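# Unplug the clipped cord from the power strip

## Task

Pull the plug out of the power strip, namely the one whose cord runs through the strip's wire clip. Place it so it sits clear of that wire clip. At the end, neither gripper may be holding any other loose object.

## Robot and tools

Robot: two arms, left_arm and right_arm, each ending in a two-finger gripper. The fingers point along the gripper's +z axis and open and close along its y axis. The reported end_effector_position is the spot between the finger pads, roughly 1 cm short of the tips. Base poses in the scene frame: left_arm at (-0.003, +0.323, +0.022) m, quat_wxyz (+1.000, 0, 0, -0.002); right_arm at (-0.031, -0.219, +0.046) m, quat_wxyz (+1.000, 0, 0, +0.027).

Frames: the scene frame has its origin at table-top height, halfway between the nominal bases. +z is up, +x reaches out over the table, and left_arm is on the +y side (arm names do not match image sides). Fixed cameras and the table use the scene frame. Each arm's hand poses, velocities, targets, offsets and wrist-camera poses use that arm's own base frame. Rotation offsets turn the gripper about its Hand target's position. Printed positions and orientations can be wrong by a few cm, more at long reach.

execute_actions(actions, cameras): actions is a list of actions. Each action is a table of up to 15 rows, one row per 1/30 s step. If there are fewer than 15 rows, the last row is held for the remaining steps. Every row is a single list of 14 numbers covering both arms, each in [-1, 1]: left dx, dy, dz, rx, ry, rz, opening, followed by the same seven for the right arm. dx..dz and rx..rz are offsets, not poses. They are measured from that arm's Hand target as it stood when the action began, so every row counts from the same start. Sending an offset again moves the arm further. 1.0 equals 0.6 m, or 180 degrees for rotation. rx, ry, rz together form one rotation vector. If the length of dx, dy, dz exceeds 1.0, it may be shortened along its direction. Opening is absolute: +1 is fully open (0.094 m) and -1 is closed. To keep a gripper as it is, resend its current opening, because 0 means half open. Sending six zero pose numbers asks again for the arm's current Hand target. Images are returned only if cameras lists them or actions is empty. An empty list also reports the full state.

move(target, speed, blend, opening_speed, grip_force, blocking, cameras): target is one 14-number row in the same layout and scale, or a list of up to 15 such rows. Every row is an offset from the same starting Hand targets, never from the previous row. Each gripper follows a straight path. speed is in m/s (0.002 to 2.9, default 0.25), and turning is capped at twice that in rad/s. Give one value, or one per target. blend, in m, rounds the corners at intermediate targets; 0 means stop at each one. opening_speed is given per second on the -1..+1 scale, 0.2 or more; use it to close gently. grip_force is the per-pad force limit in N, 10 to 50. Give one value or one per arm. It stays in effect until changed, and lower values close slowly. blocking=false makes the call return after about 0.5 s while the move keeps going. Paths take at least 0.5 s and at most 10 s. They do not avoid obstacles or the other arm. Faster moves lag and stray more and hit harder. Keep paths away from an arm's own base. The result includes a move: line, which may read done, off_target, moving, held or fault, plus any limits (paced = pose clipped, held = steps withheld). done means the arm came to rest within 10 mm and 2 degrees of its target. Neither done nor off_target says anything about contact.

wait(seconds 0 to 10): lets time pass while commands are held; a running move carries on. stop(): brakes a running move, and needs more distance the faster it was going. zoom_image(camera, region [x0,y0,x1,y1] in pixels, at most 504x504): gives a closer look at the latest image from cam_high, cam_low, cam_left_wrist or cam_right_wrist. finished_scene(scene): ends the current scene and cannot be undone. Pass the current scene number. Call it only once the plug is out and clear of the clip, stays that way with the robot not touching it, and nothing else is held.

Result lines: each gripper's pose is given in its base frame. Hand target is the last commanded pose after clipping; later offsets count from it. grip_measured uses the same scale as opening. With nothing held it reads up to about 2.5 mm wide. On a gripped part it reads somewhat narrower than the part's width. Joint positions end with the finger opening in metres. Joint velocities may read "within noise". Joint torques include the arm's own weight and are positive toward larger joint values. Values 1 to 3 wrap at ±28 N m. Tool commands lists the commands currently in effect. Joint ranges (rad): waist -2.618 to 3.054, shoulder 0 to 3.142, elbow 0 to 3.142 (straight at 2.901), wrist pitch -1.571 to 1.571, wrist yaw -1.571 to 1.571, wrist roll -2.094 to 2.094.

Control notes: on each step the commanded orientation is clipped to within 40 degrees of the measured one. Grippers often stop a few cm short because of friction or load. A later command, even all zeros, asks for the target again. If the gripper still falls short, send the remaining gap as an offset. A blocked arm keeps pushing until it is commanded back past its gripper. To release, command an opening well above grip_measured. Grip force rises sharply after contact, about 50 to 64 N per pad.

Cameras: cam_high and cam_low are fixed, and cam_left_wrist and cam_right_wrist ride on the wrists. All are 896x504. Calibration is given for each (K, distortion, T_world_to_cam) and is accurate to within a few mm and degrees.

Avoid: dropping the plug or anything else off the table, letting go of parts while they move, fast impacts, hard pushes on the strip or table, any contact or squeeze between the two arms or grippers, and strain on the wrist camera cables. Motors heat up when holding loads, reaching far, or pushing against something. MOTOR HOT appears near 75 °C. At 90 °C the arm folds and stops working. Loose objects may occasionally get nudged by outside forces.

Each tool is called after "Emit:" as name(argument=value, ...), one argument or row to a line, values as JSON.

## Session

Emit:
execute_actions(
  actions=[],
)

Scene clock: 0.00 s.
left_arm: end_effector_position=(+0.1503, -0.0872, +0.1826) grip_measured=+1.000 end_effector_quat_wxyz=(+0.403, -0.110, +0.897, -0.146) | right_arm: end_effector_position=(+0.1743, +0.1936, +0.1251) grip_measured=+1.000 end_effector_quat_wxyz=(+0.465, -0.011, +0.843, +0.269)
Joint positions: left_arm=[-1.339 0.544 0.726 -1.256 -0.767 -1.379 0.094] | right_arm=[1.262 0.621 0.247 -0.183 0.643 0.869 0.094]
Joint velocities: within noise
Joint torques (N m): no reading
Motor temperatures (°C): left_arm=[16 17 31 28 19 18 20] | right_arm=[18 19 27 29 18 16 19]
Heat: left arm: 31 °C; right arm: 29 °C.
Hand target: left_arm +0.1516, -0.0844, +0.1854; +0.409, -0.110, +0.894, -0.144 | right_arm +0.1760, +0.1950, +0.1339; +0.471, -0.006, +0.838, +0.276
Tool commands: left_gripper/opening=+1.0 right_gripper/opening=+1.0

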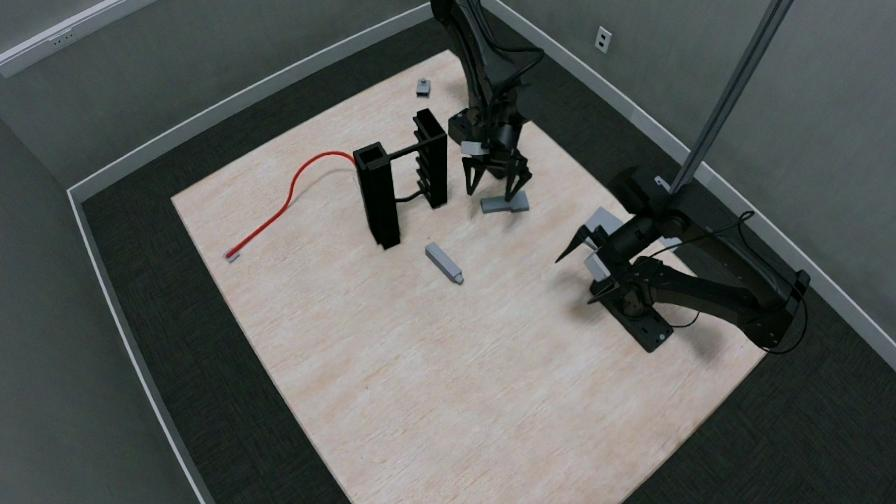

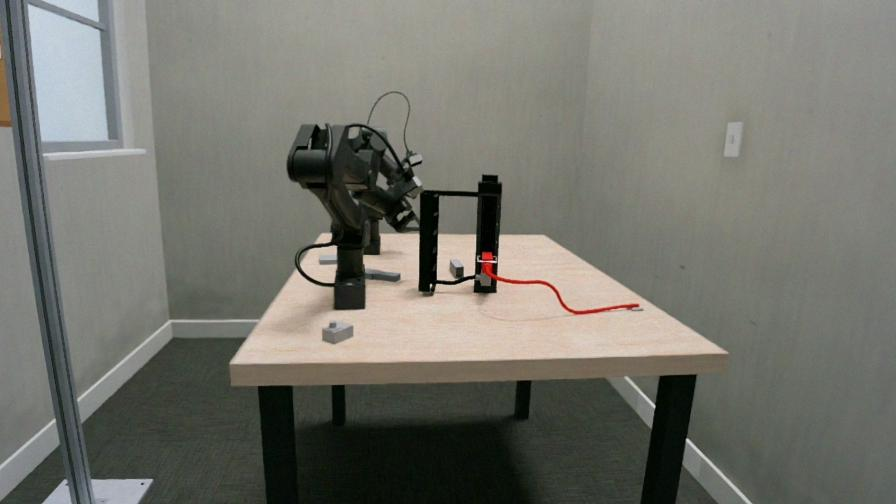

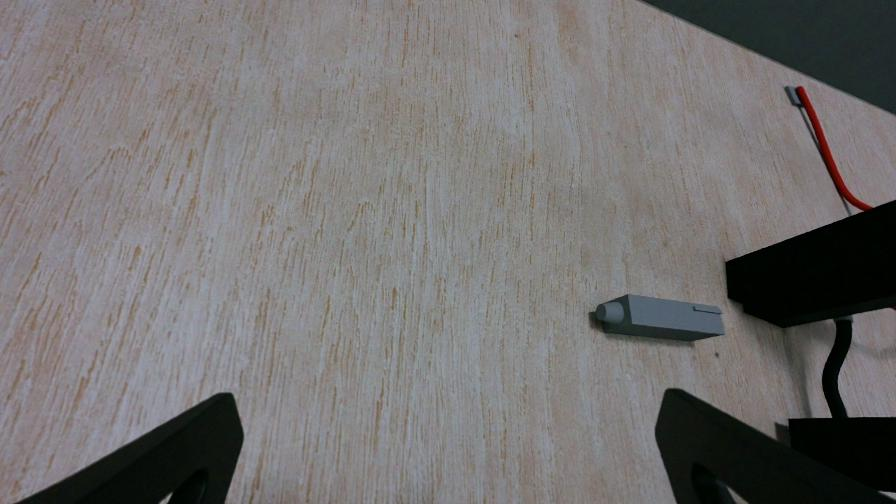

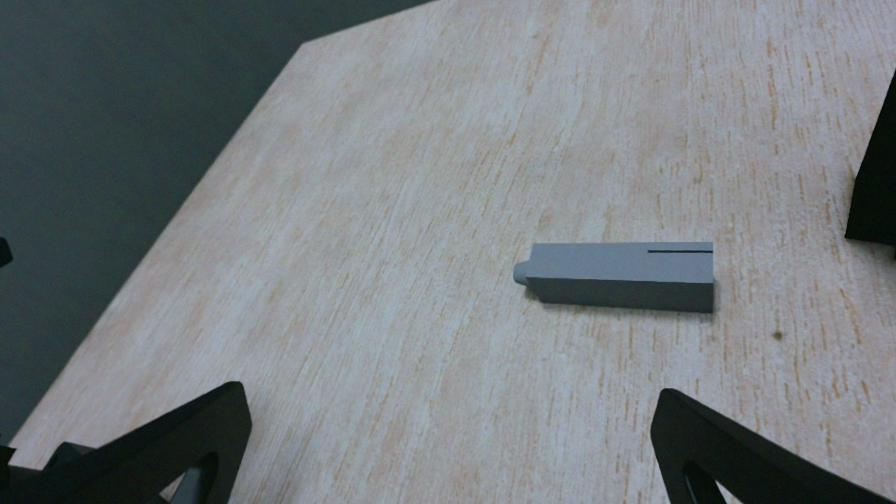

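Emit:
zoom_image(
  camera="cam_low",
  region=[390, 160, 670, 320],
)

Emit:
zoom_image(
  camera="cam_high",
  region=[200, 60, 560, 300],
)

Scaled by 1.800.

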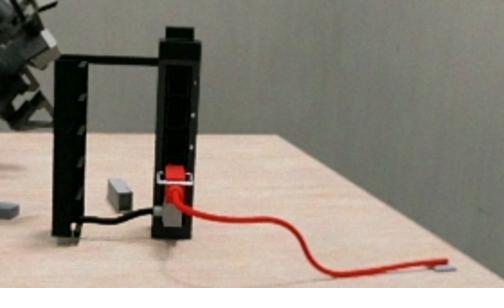

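Scaled by 1.400.

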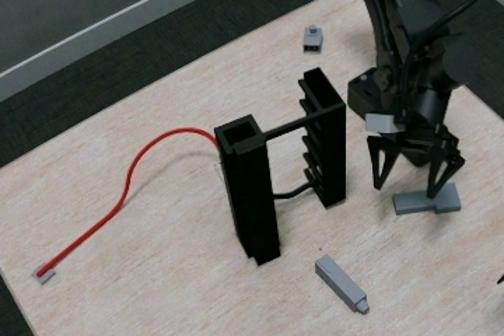

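Emit:
zoom_image(
  camera="cam_low",
  region=[460, 230, 530, 300],
)

Emit:
zoom_image(
  camera="cam_low",
  region=[400, 165, 540, 305],
)

Emit:
zoom_image(
  camera="cam_high",
  region=[320, 100, 480, 260],
)

Scaled by 7.200.

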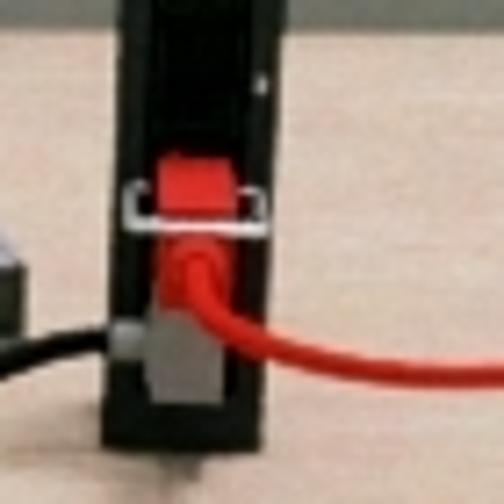

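Scaled by 3.600.

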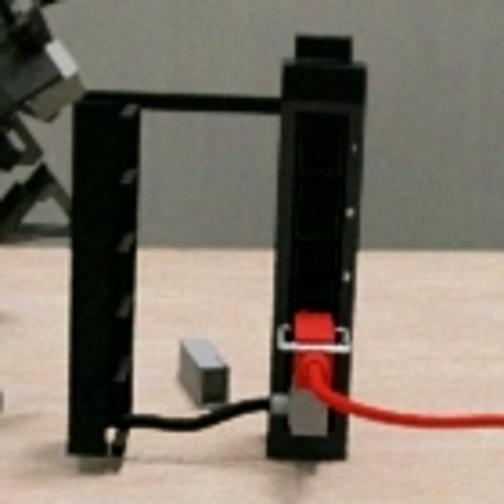

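Scaled by 3.150.

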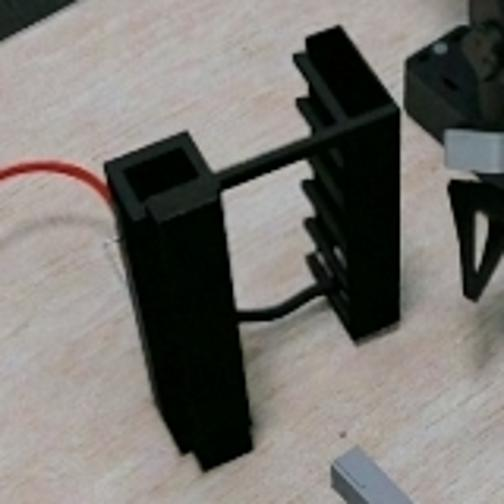

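Emit:
move(
  target=[
    [0,0,0,0,0,0,1,-0.0207,-0.0377,0.3435,-0.0146,0.0299,0.0136,1],
    [0,0,0,0,0,0,1,0.1047,-0.2018,0.3435,0.0641,0.0961,-0.1294,1],
    [0,0,0,0,0,0,1,0.141,-0.5033,0.3268,0.1273,0.1345,-0.3388,1],
  ],
  blend=[0.05,0.05,0],
  speed=0.25,
  cameras=["all"],
)

Scene clock: 189.07 s.
left_arm: end_effector_position=(+0.1503, -0.0872, +0.1826) grip_measured=+1.000 end_effector_quat_wxyz=(+0.403, -0.110, +0.897, -0.146) | right_arm: end_effector_position=(+0.2608, -0.1048, +0.3154) grip_measured=+1.000 end_effector_quat_wxyz=(+0.342, +0.559, +0.741, +0.149)
Joint positions: left_arm=[-1.339 0.544 0.726 -1.256 -0.767 -1.379 0.094] | right_arm=[-0.503 1.109 1.468 -1.182 -0.183 0.861 0.094]
Joint torques (N m): left_arm=[0.02 1.17 7.6 0.94 -0.64 0.03] | right_arm=[-0.46 -2 8.61 1.83 -0.09 0.07]
Heat: left arm: 32 °C; right arm: 27 °C.
Hand target: left_arm +0.1516, -0.0844, +0.1854; +0.409, -0.110, +0.894, -0.144 | right_arm +0.2605, -0.1070, +0.3301; +0.360, +0.557, +0.733, +0.150
Off the commanded pose: left_arm 0.004 m, 1 deg | right_arm 0.015 m, 2 deg.
move: off_target (right_arm)
camera_calibration:
cam_right_wrist: T_world_to_cam=[[-0.712254, -0.326917, -0.621144, 0.350067], [-0.416489, 0.90914, -0.000913576, 0.241429], [0.565006, 0.258049, -0.783696, 0.219255], [0, 0, 0, 1]] pos_world=[0.226008, -0.161628, 0.389492]

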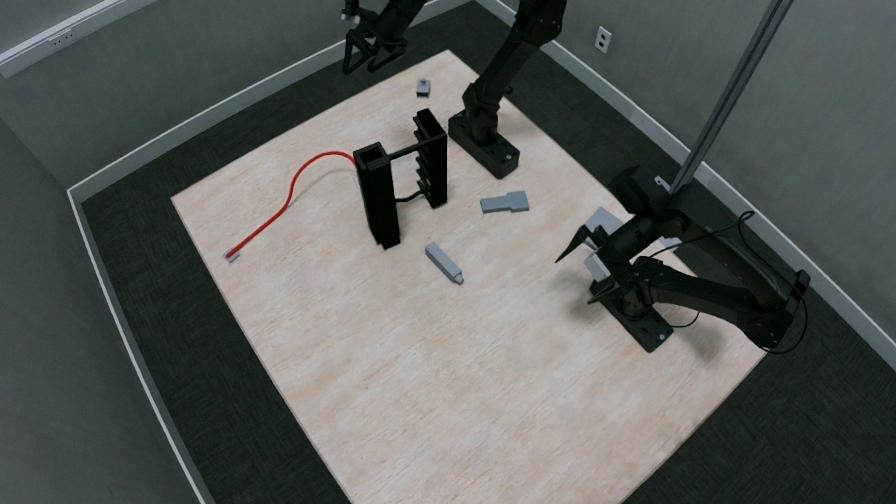

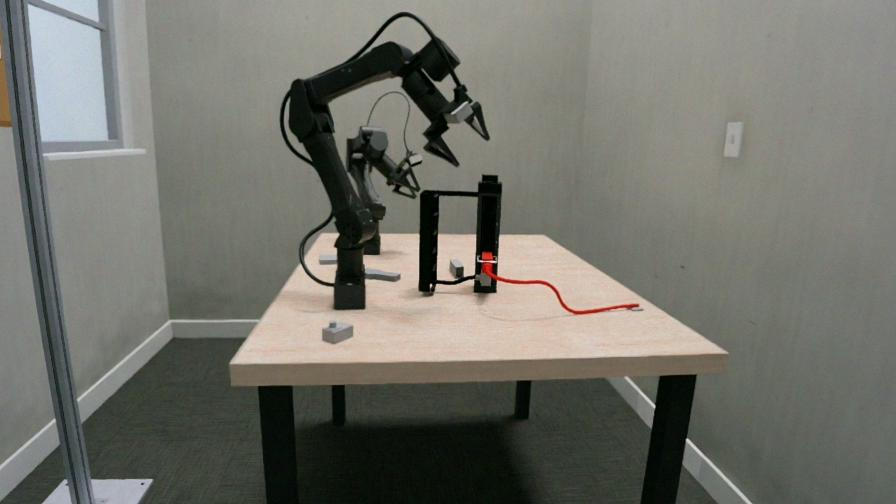

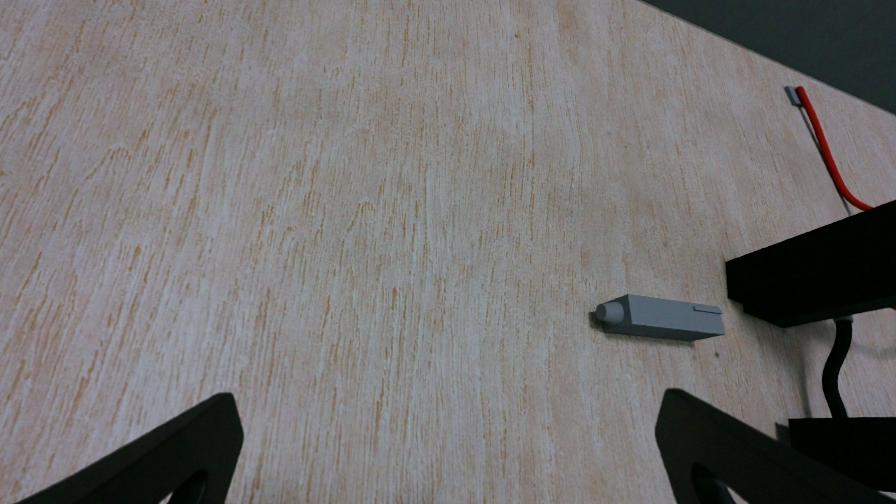

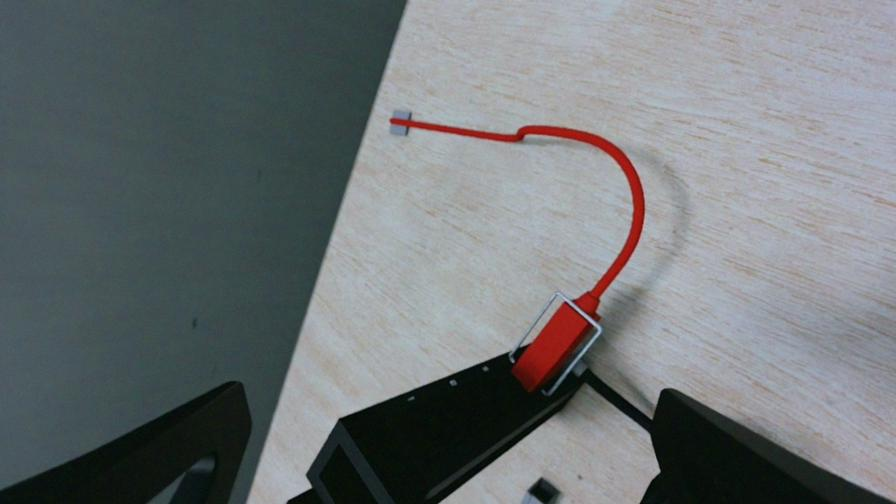

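Emit:
zoom_image(
  camera="cam_right_wrist",
  region=[470, 250, 670, 420],
)

Emit:
zoom_image(
  camera="cam_right_wrist",
  region=[290, 280, 700, 504],
)

Scaled by 2.520.

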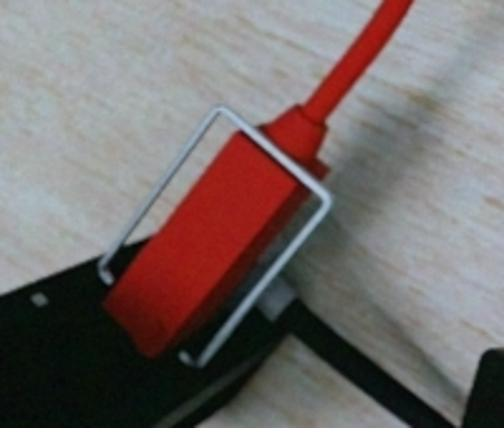

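Scaled by 1.229.

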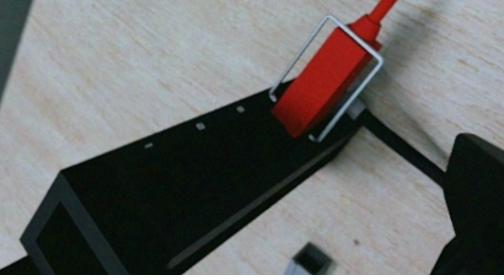

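Emit:
move(
  target=[0,0,0,0,0,0,1,0.0933,-0.005,-0.3418,0.2289,0.2286,-0.1014,1],
  speed=0.2,
  cameras=["cam_right_wrist","cam_low","cam_high"],
)

Scene clock: 244.17 s.
left_arm: end_effector_position=(+0.1503, -0.0872, +0.1826) grip_measured=+1.000 end_effector_quat_wxyz=(+0.403, -0.110, +0.897, -0.146) | right_arm: end_effector_position=(+0.3126, -0.1068, +0.1166) grip_measured=+1.000 end_effector_quat_wxyz=(-0.116, +0.762, +0.624, +0.129)
Joint positions: left_arm=[-1.339 0.544 0.726 -1.256 -0.767 -1.379 0.094] | right_arm=[-0.508 1.893 1.6 -1.403 -0.326 1.239 0.094]
Joint torques (N m): left_arm=[0.09 1.1 7.47 0.95 -0.64 0.04] | right_arm=[-0.43 -8.98 8.13 0.1 -0.24 0.11]
Motor temperatures (°C): left_arm=[15 15 31 23 18 18 18] | right_arm=[18 17 27 25 17 15 18]
Heat: left arm: 31 °C; right arm: 27 °C.
Hand target: left_arm +0.1516, -0.0844, +0.1854; +0.409, -0.110, +0.894, -0.144 | right_arm +0.3165, -0.1100, +0.1249; -0.109, +0.766, +0.619, +0.135
Off the commanded pose: left_arm 0.004 m, 1 deg | right_arm 0.010 m, 1 deg.
move: done
camera_calibration:
cam_right_wrist: T_world_to_cam=[[-0.977896, 0.209077, -0.00244873, 0.330962], [0.145496, 0.688831, 0.710171, -0.017381], [0.150167, 0.694117, -0.704025, 0.201665], [0, 0, 0, 1]] pos_world=[0.295891, -0.197203, 0.155131]
Images, in order (width x height): cam_high 896x504, cam_low 896x504, cam_right_wrist 896x504.

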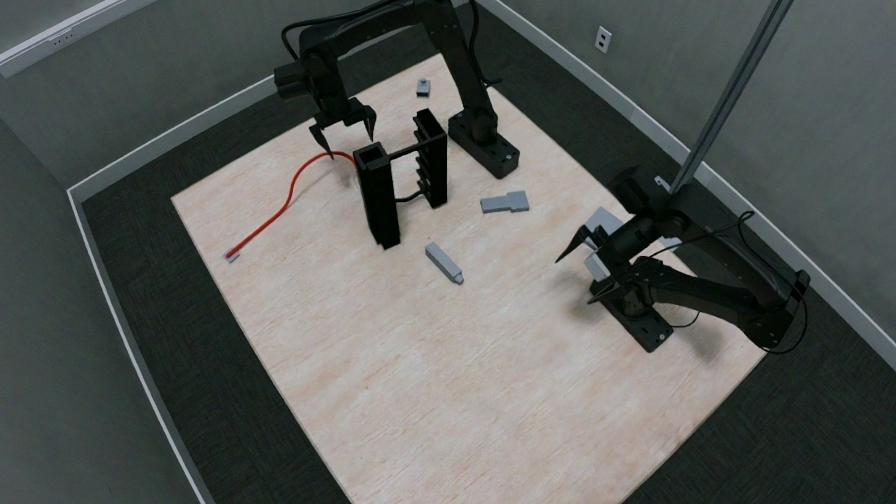

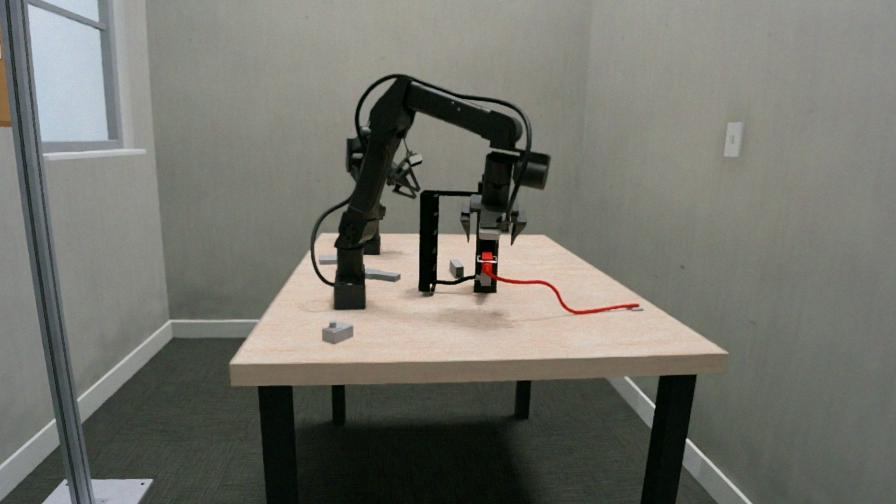

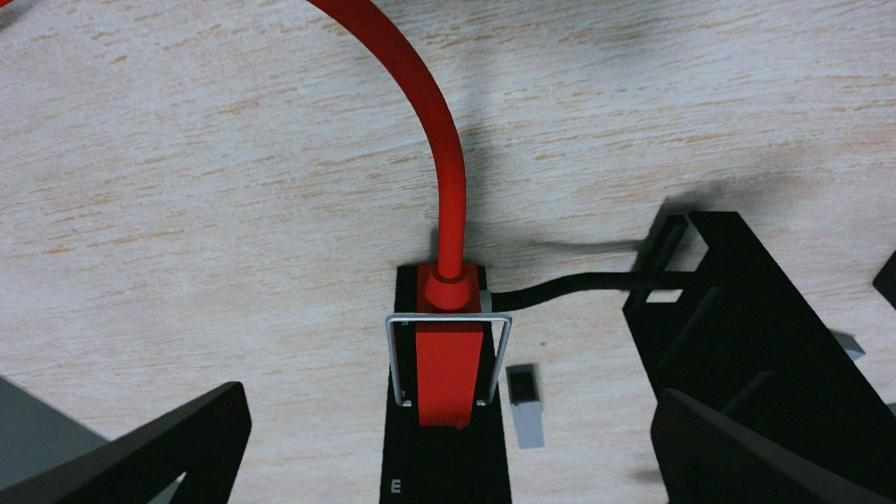

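Emit:
zoom_image(
  camera="cam_right_wrist",
  region=[360, 240, 560, 440],
)

Scaled by 2.520.

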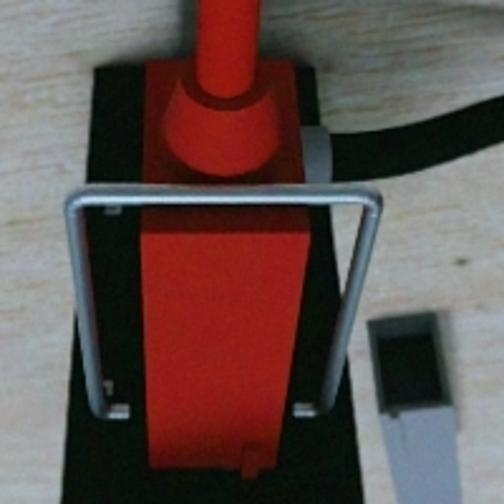

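Emit:
zoom_image(
  camera="cam_low",
  region=[430, 130, 570, 300],
)

Emit:
zoom_image(
  camera="cam_high",
  region=[260, 20, 460, 200],
)

Scaled by 2.965.

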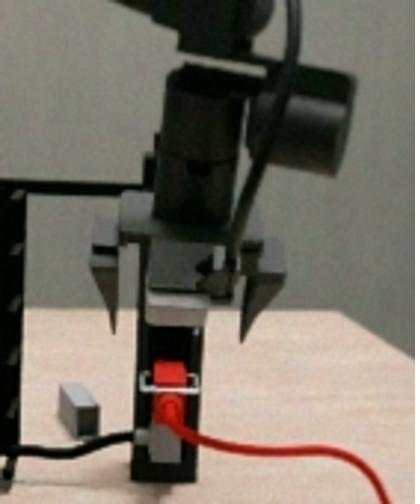

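Scaled by 2.520.

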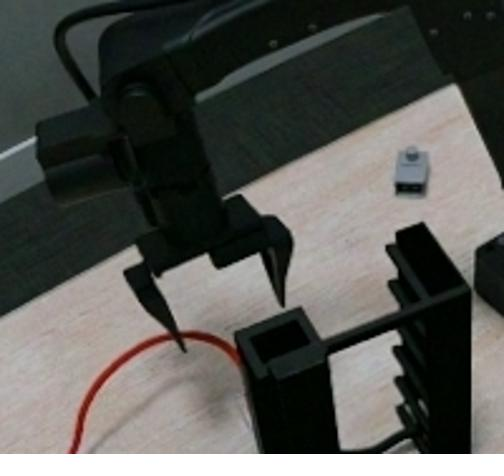

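Emit:
move(
  target=[0,0,0,0,0,0,1,0.0258,0.083,-0.0282,0,0,0,1],
  speed=0.15,
  cameras=["cam_right_wrist","cam_low"],
)

Scene clock: 305.70 s.
left_arm: end_effector_position=(+0.1503, -0.0872, +0.1826) grip_measured=+1.000 end_effector_quat_wxyz=(+0.403, -0.110, +0.897, -0.146) | right_arm: end_effector_position=(+0.3320, -0.0596, +0.0984) grip_measured=+1.000 end_effector_quat_wxyz=(-0.124, +0.763, +0.622, +0.126)
Joint positions: left_arm=[-1.339 0.544 0.726 -1.256 -0.767 -1.379 0.094] | right_arm=[-0.362 1.893 1.527 -1.296 -0.343 1.397 0.094]
Joint torques (N m): left_arm=[0.08 1.18 7.58 0.97 -0.64 0.03] | right_arm=[-0.09 -12.52 4.46 0.4 -0.26 0.13]
Heat: left arm: 31 °C; right arm: 25 °C.
Hand target: left_arm +0.1516, -0.0844, +0.1854; +0.409, -0.110, +0.894, -0.144 | right_arm +0.3319, -0.0601, +0.1080; -0.109, +0.766, +0.619, +0.135
Off the commanded pose: left_arm 0.004 m, 1 deg | right_arm 0.010 m, 2 deg.
move: done
camera_calibration:
cam_right_wrist: T_world_to_cam=[[-0.977097, 0.212281, 0.014761, 0.338363], [0.159035, 0.682403, 0.713466, -0.0449669], [0.141382, 0.699473, -0.700534, 0.15607], [0, 0, 0, 1]] pos_world=[0.315699, -0.150309, 0.13642]
Images, in order (width x height): cam_low 896x504, cam_right_wrist 896x504.

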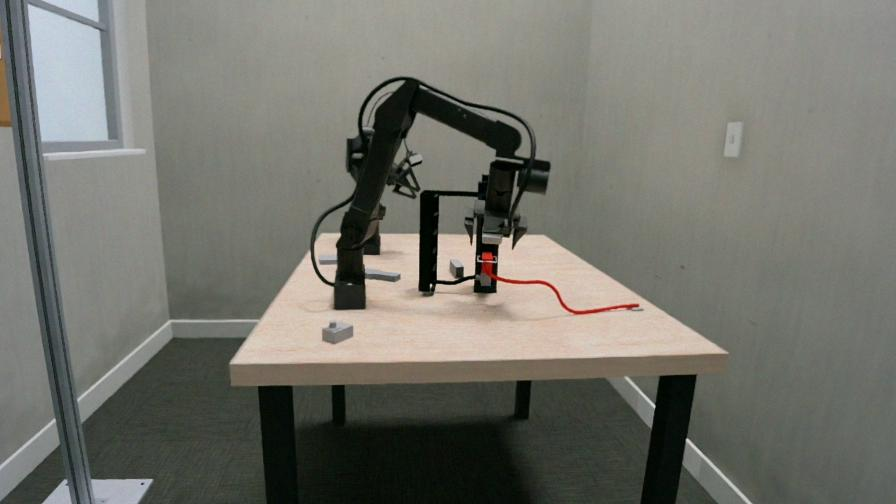

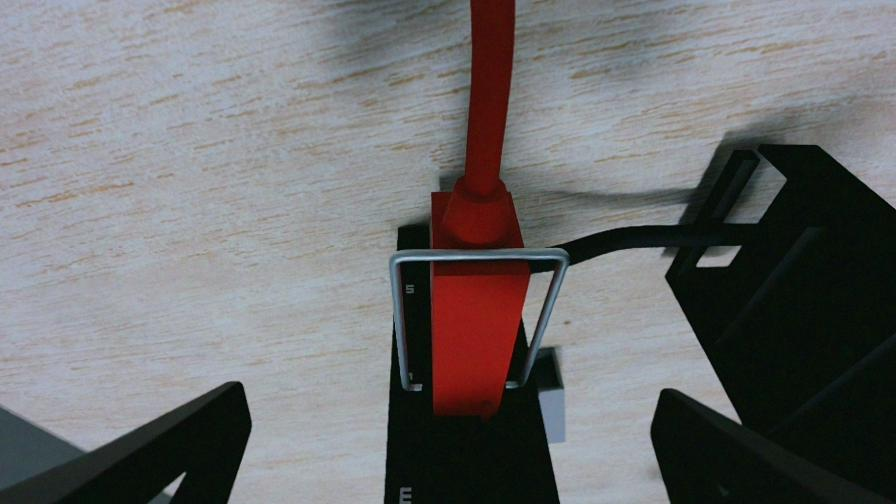

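Emit:
zoom_image(
  camera="cam_right_wrist",
  region=[200, 200, 700, 504],
)

Emit:
zoom_image(
  camera="cam_right_wrist",
  region=[370, 170, 590, 430],
)

Scaled by 1.008.

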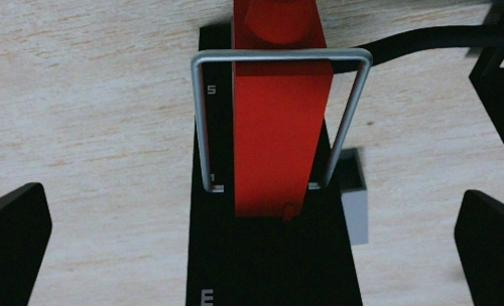

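Scaled by 1.938.

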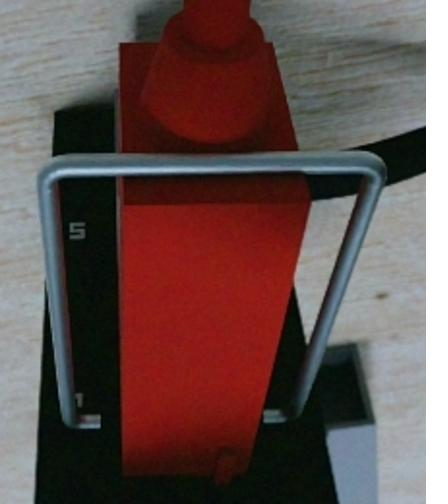

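Emit:
move(
  target=[0,0,0,0,0,0,1,-0.0142,0.0045,-0.065,0,0,0,1],
  speed=0.1,
  cameras=["cam_right_wrist","cam_low"],
)

Scene clock: 330.40 s.
left_arm: end_effector_position=(+0.1503, -0.0872, +0.1826) grip_measured=+1.000 end_effector_quat_wxyz=(+0.403, -0.110, +0.897, -0.146) | right_arm: end_effector_position=(+0.3221, -0.0558, +0.0594) grip_measured=+1.000 end_effector_quat_wxyz=(-0.125, +0.763, +0.621, +0.125)
Joint positions: left_arm=[-1.339 0.544 0.726 -1.256 -0.767 -1.379 0.094] | right_arm=[-0.362 1.886 1.359 -1.138 -0.343 1.397 0.094]
Joint torques (N m): left_arm=[0.08 1.05 7.6 0.97 -0.61 0.03] | right_arm=[-0.23 -12.23 4.4 0.4 -0.24 0.06]
Heat: left arm: 31 °C; right arm: 25 °C.
Hand target: left_arm +0.1516, -0.0844, +0.1854; +0.409, -0.110, +0.894, -0.144 | right_arm +0.3235, -0.0575, +0.0691; -0.109, +0.766, +0.619, +0.135
Off the commanded pose: left_arm 0.004 m, 1 deg | right_arm 0.010 m, 2 deg.
move: done
camera_calibration:
cam_right_wrist: T_world_to_cam=[[-0.97698, 0.212636, 0.0172039, 0.328238], [0.16095, 0.681767, 0.713645, -0.0188557], [0.140017, 0.699986, -0.700297, 0.12796], [0, 0, 0, 1]] pos_world=[0.305801, -0.14651, 0.097419]
Images, in order (width x height): cam_low 896x504, cam_right_wrist 896x504.

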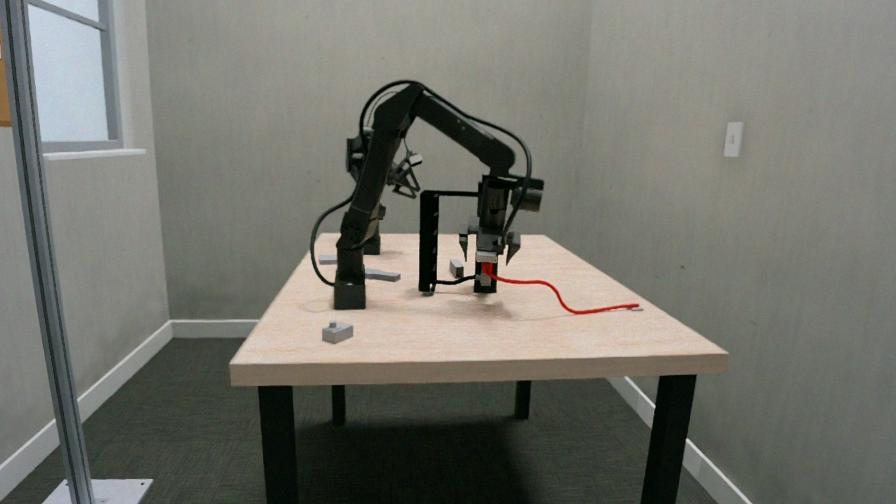

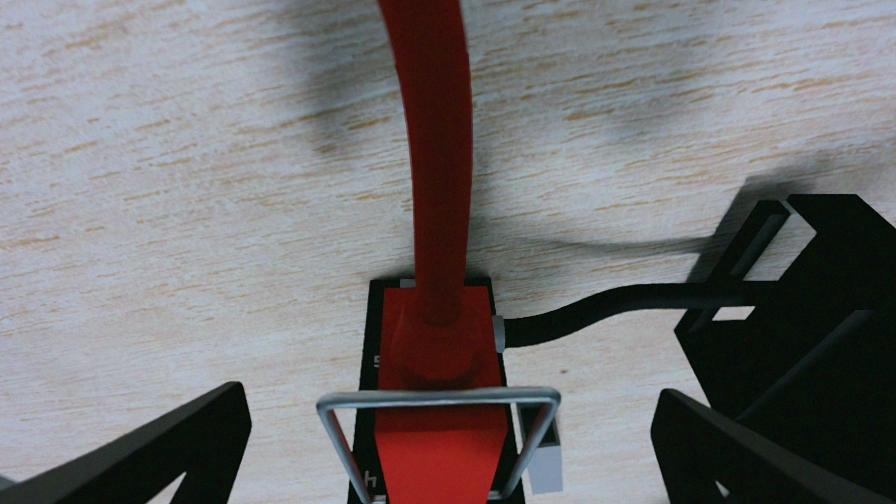

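Emit:
move(
  target=[
    [0,0,0,0,0,0,1,0.0042,-0.0012,-0.005,0,0,0,1],
    [0,0,0,0,0,0,1,0.0042,-0.0012,-0.005,0,0,0,0.1],
  ],
  speed=0.05,
  grip_force=[50,15],
  cameras=["cam_right_wrist","cam_low"],
)

Scene clock: 346.00 s.
left_arm: end_effector_position=(+0.1503, -0.0872, +0.1826) grip_measured=+1.000 end_effector_quat_wxyz=(+0.403, -0.110, +0.897, -0.146) | right_arm: end_effector_position=(+0.3241, -0.0566, +0.0592) grip_measured=+0.101 end_effector_quat_wxyz=(-0.121, +0.763, +0.622, +0.128)
Joint positions: left_arm=[-1.339 0.544 0.726 -1.256 -0.767 -1.379 0.094] | right_arm=[-0.362 1.886 1.359 -1.129 -0.343 1.397 0.052]
Joint torques (N m): left_arm=[0.1 1.16 7.61 0.94 -0.65 0.03] | right_arm=[-0.09 -11.19 4.81 0.4 -0.22 0.09]
Heat: left arm: 31 °C; right arm: 24 °C.
Hand target: left_arm +0.1516, -0.0844, +0.1854; +0.409, -0.110, +0.894, -0.144 | right_arm +0.3260, -0.0582, +0.0661; -0.109, +0.766, +0.619, +0.135
Off the commanded pose: left_arm 0.004 m, 1 deg | right_arm 0.007 m, 2 deg.
grip_force (N): 50, 15
move: done
camera_calibration:
cam_right_wrist: T_world_to_cam=[[-0.977085, 0.212692, 0.00816529, 0.330962], [0.154869, 0.684089, 0.712767, -0.0163586], [0.146014, 0.697699, -0.701353, 0.126136], [0, 0, 0, 1]] pos_world=[0.307494, -0.147207, 0.0974234]
Images, in order (width x height): cam_low 896x504, cam_right_wrist 896x504.

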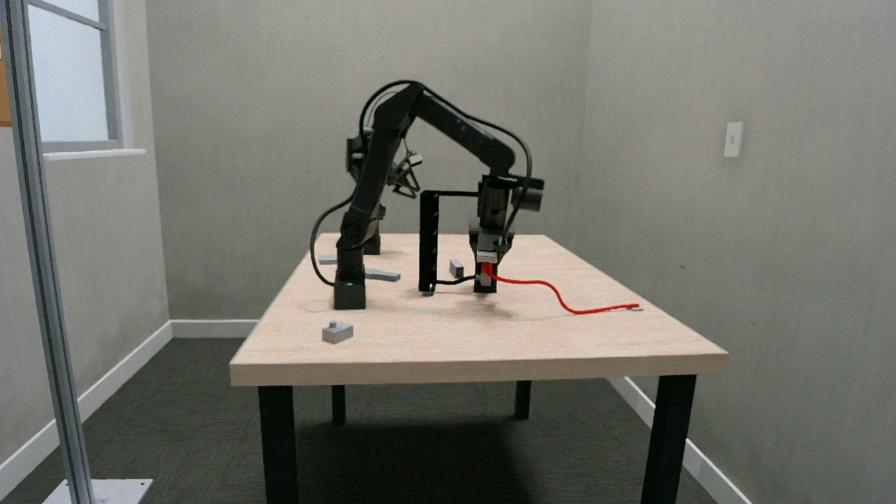

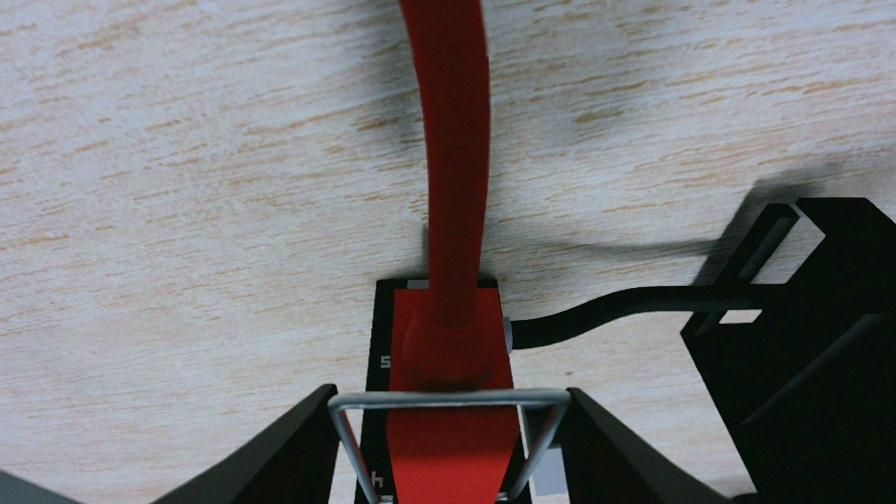

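Emit:
zoom_image(
  camera="cam_right_wrist",
  region=[290, 340, 610, 504],
)

Scaled by 1.575.

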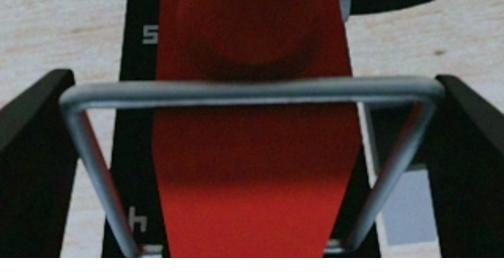

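Emit:
move(
  target=[0,0,0,0,0,0,1,0,0,0,0,0,0,0.0],
  speed=0.05,
  grip_force=[50,15],
  opening_speed=0.2,
  cameras=["cam_right_wrist"],
)

Scene clock: 350.40 s.
left_arm: end_effector_position=(+0.1503, -0.0872, +0.1826) grip_measured=+1.000 end_effector_quat_wxyz=(+0.403, -0.110, +0.897, -0.146) | right_arm: end_effector_position=(+0.3243, -0.0567, +0.0592) grip_measured=+0.011 end_effector_quat_wxyz=(-0.121, +0.763, +0.622, +0.128)
Joint positions: left_arm=[-1.339 0.544 0.726 -1.256 -0.767 -1.379 0.094] | right_arm=[-0.362 1.886 1.359 -1.128 -0.343 1.399 0.048]
Joint torques (N m): left_arm=[-0.05 1.25 7.54 0.97 -0.66 0.05] | right_arm=[-0.23 -11.04 4.72 0.4 -0.22 0.08]
Heat: left arm: 31 °C; right arm: 24 °C.
Hand target: left_arm +0.1516, -0.0844, +0.1854; +0.409, -0.110, +0.894, -0.144 | right_arm +0.3260, -0.0582, +0.0661; -0.109, +0.766, +0.619, +0.135
Off the commanded pose: left_arm 0.004 m, 1 deg | right_arm 0.007 m, 2 deg.
grip_force (N): 50, 15
move: done
camera_calibration:
cam_right_wrist: T_world_to_cam=[[-0.976783, 0.214086, 0.00783234, 0.331106], [0.15563, 0.683997, 0.71269, -0.0165985], [0.14722, 0.697363, -0.701435, 0.125724], [0, 0, 0, 1]] pos_world=[0.307493, -0.147207, 0.0974236]
Images, in order (width x height): cam_right_wrist 896x504.

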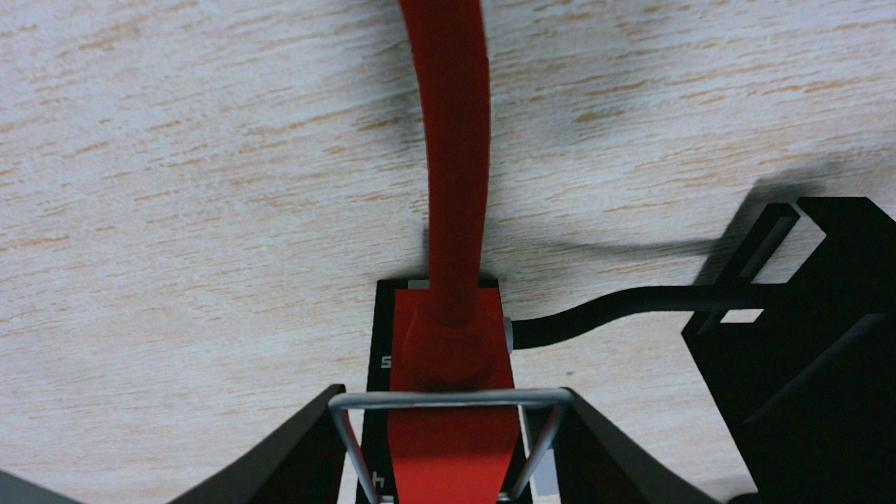

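Emit:
move(
  target=[0,0,0,0,0,0,1,0,0,0,0,0,0,-0.04],
  speed=0.05,
  grip_force=[50,15],
  opening_speed=0.2,
  cameras=["cam_right_wrist"],
)

Scene clock: 352.97 s.
left_arm: end_effector_position=(+0.1503, -0.0872, +0.1826) grip_measured=+1.000 end_effector_quat_wxyz=(+0.403, -0.110, +0.897, -0.146) | right_arm: end_effector_position=(+0.3243, -0.0567, +0.0592) grip_measured=+0.011 end_effector_quat_wxyz=(-0.121, +0.764, +0.621, +0.128)
Joint positions: left_arm=[-1.339 0.544 0.726 -1.256 -0.767 -1.379 0.094] | right_arm=[-0.362 1.886 1.359 -1.128 -0.343 1.399 0.047]
Joint torques (N m): left_arm=[-0.09 1.24 7.53 0.96 -0.64 0.04] | right_arm=[-0.25 -11.07 4.9 0.39 -0.22 0.09]
Heat: left arm: 31 °C; right arm: 24 °C.
Hand target: left_arm +0.1516, -0.0844, +0.1854; +0.409, -0.110, +0.894, -0.144 | right_arm +0.3260, -0.0582, +0.0661; -0.109, +0.766, +0.619, +0.135
Off the commanded pose: left_arm 0.004 m, 1 deg | right_arm 0.007 m, 2 deg.
grip_force (N): 50, 15
move: done
camera_calibration:
cam_right_wrist: T_world_to_cam=[[-0.976704, 0.21444, 0.00805125, 0.331112], [0.156029, 0.683902, 0.712694, -0.0167354], [0.147324, 0.697347, -0.701429, 0.125689], [0, 0, 0, 1]] pos_world=[0.307492, -0.147207, 0.0974236]
Images, in order (width x height): cam_right_wrist 896x504.

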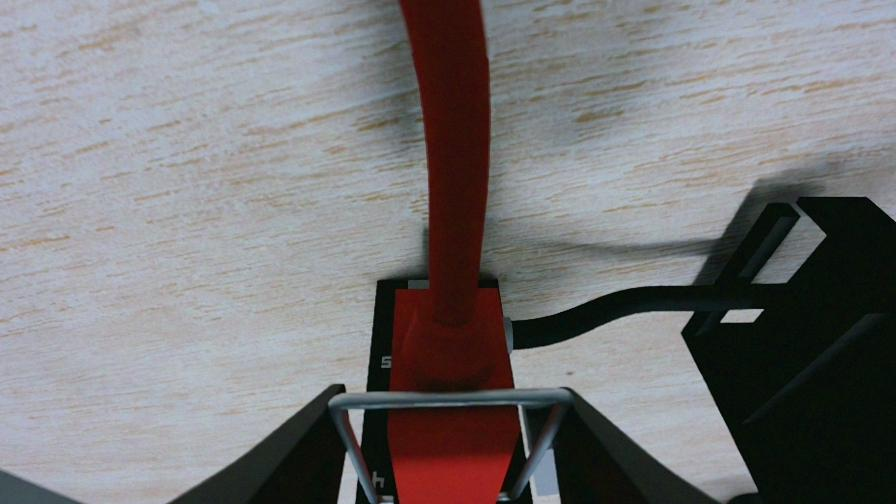

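Emit:
move(
  target=[
    [0,0,0,0,0,0,1,0.0008,0.0037,0.029,0,0,0,-0.04],
    [0,0,0,0,0,0,1,0.0032,0.0147,0.056,0,0,0,-0.04],
  ],
  speed=0.04,
  blend=[0.005,0],
  cameras=["cam_right_wrist","cam_low"],
)

Scene clock: 359.30 s.
left_arm: end_effector_position=(+0.1503, -0.0872, +0.1826) grip_measured=+1.000 end_effector_quat_wxyz=(+0.403, -0.110, +0.897, -0.146) | right_arm: end_effector_position=(+0.3240, -0.0531, +0.0758) grip_measured=+0.010 end_effector_quat_wxyz=(-0.121, +0.771, +0.614, +0.117)
Joint positions: left_arm=[-1.339 0.544 0.726 -1.256 -0.767 -1.379 0.094] | right_arm=[-0.344 1.87 1.409 -1.197 -0.329 1.438 0.047]
Joint torques (N m): left_arm=[0.01 1.22 7.45 0.95 -0.63 0] | right_arm=[0.38 -12.78 8.31 -0.12 -0.39 -0.03]
Heat: left arm: 31 °C; right arm: 24 °C.
Hand target: left_arm +0.1516, -0.0844, +0.1854; +0.409, -0.110, +0.894, -0.144 | right_arm +0.3279, -0.0494, +0.0997; -0.109, +0.766, +0.619, +0.135
Off the commanded pose: left_arm 0.004 m, 1 deg | right_arm 0.025 m, 3 deg.
grip_force (N): 50, 15
move: off_target (right_arm)
camera_calibration:
cam_right_wrist: T_world_to_cam=[[-0.972574, 0.23123, 0.0251693, 0.328125], [0.182028, 0.689295, 0.70124, -0.0381479], [0.144799, 0.686589, -0.71248, 0.135923], [0, 0, 0, 1]] pos_world=[0.306388, -0.1429, 0.115335]
Images, in order (width x height): cam_low 896x504, cam_right_wrist 896x504.

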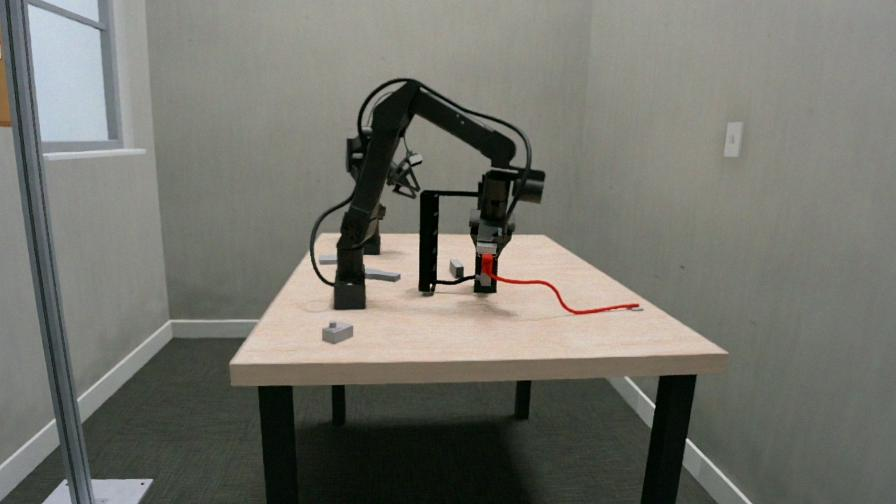

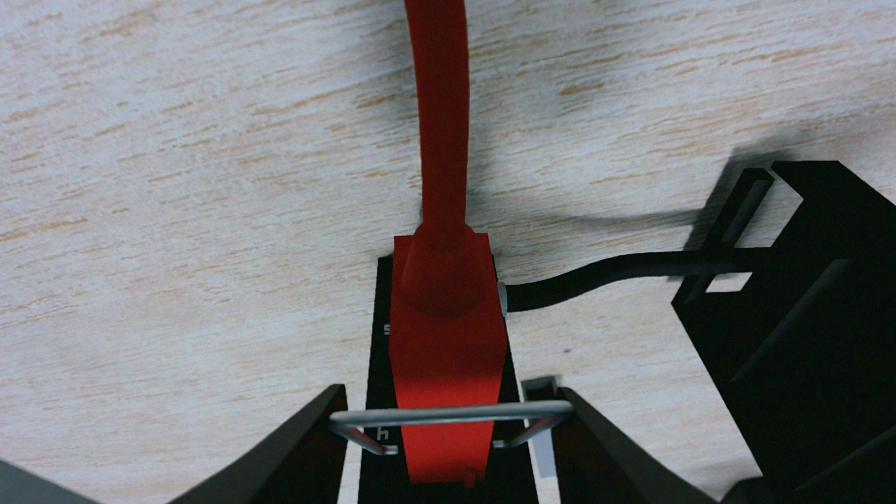

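Emit:
move(
  target=[0,0,0,0,0,0,1,0.003,0.014,0.02,0,0,0,-0.04],
  speed=0.04,
  cameras=["cam_right_wrist","cam_low"],
)

Scene clock: 373.60 s.
left_arm: end_effector_position=(+0.1503, -0.0872, +0.1826) grip_measured=+1.000 end_effector_quat_wxyz=(+0.403, -0.110, +0.897, -0.146) | right_arm: end_effector_position=(+0.3250, -0.0480, +0.0866) grip_measured=+0.010 end_effector_quat_wxyz=(-0.121, +0.775, +0.610, +0.113)
Joint positions: left_arm=[-1.339 0.544 0.726 -1.256 -0.767 -1.379 0.094] | right_arm=[-0.325 1.859 1.441 -1.235 -0.323 1.47 0.047]
Joint torques (N m): left_arm=[-0.01 1.16 7.53 0.95 -0.64 -0.01] | right_arm=[1.01 -12.92 8.36 -0.1 -0.48 -0.08]
Heat: left arm: 31 °C; right arm: 25 °C.
Hand target: left_arm +0.1516, -0.0844, +0.1854; +0.409, -0.110, +0.894, -0.144 | right_arm +0.3297, -0.0410, +0.1116; -0.109, +0.766, +0.619, +0.135
Off the commanded pose: left_arm 0.004 m, 1 deg | right_arm 0.026 m, 3 deg.
grip_force (N): 50, 15
move: off_target (right_arm)
camera_calibration:
cam_right_wrist: T_world_to_cam=[[-0.969603, 0.242527, 0.0324173, 0.326668], [0.196062, 0.690819, 0.695938, -0.053504], [0.146389, 0.681139, -0.71737, 0.139668], [0, 0, 0, 1]] pos_world=[0.306782, -0.137398, 0.12684]
Images, in order (width x height): cam_low 896x504, cam_right_wrist 896x504.

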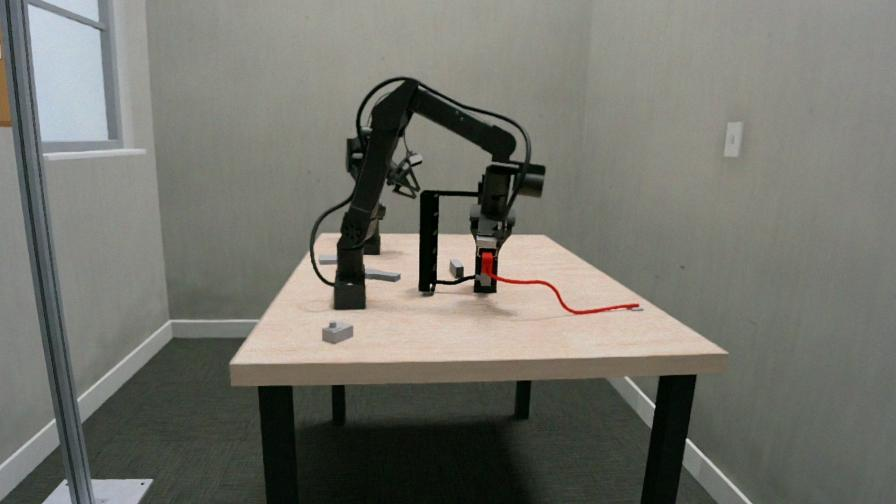

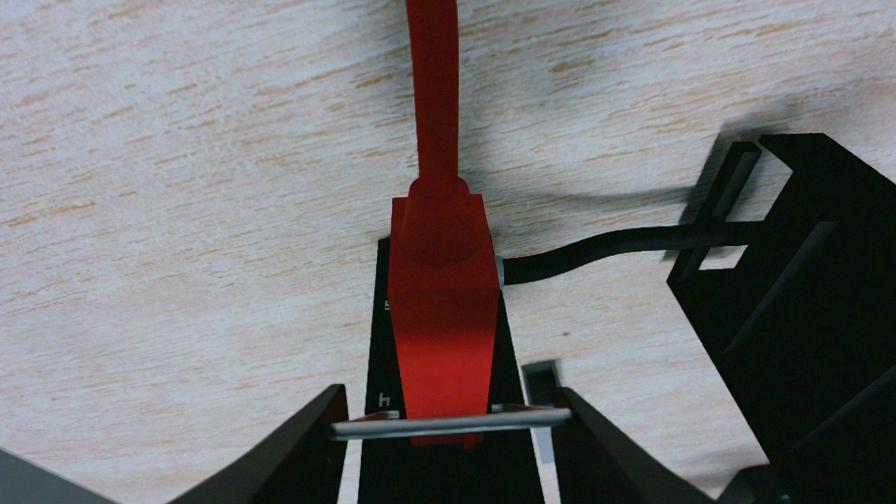

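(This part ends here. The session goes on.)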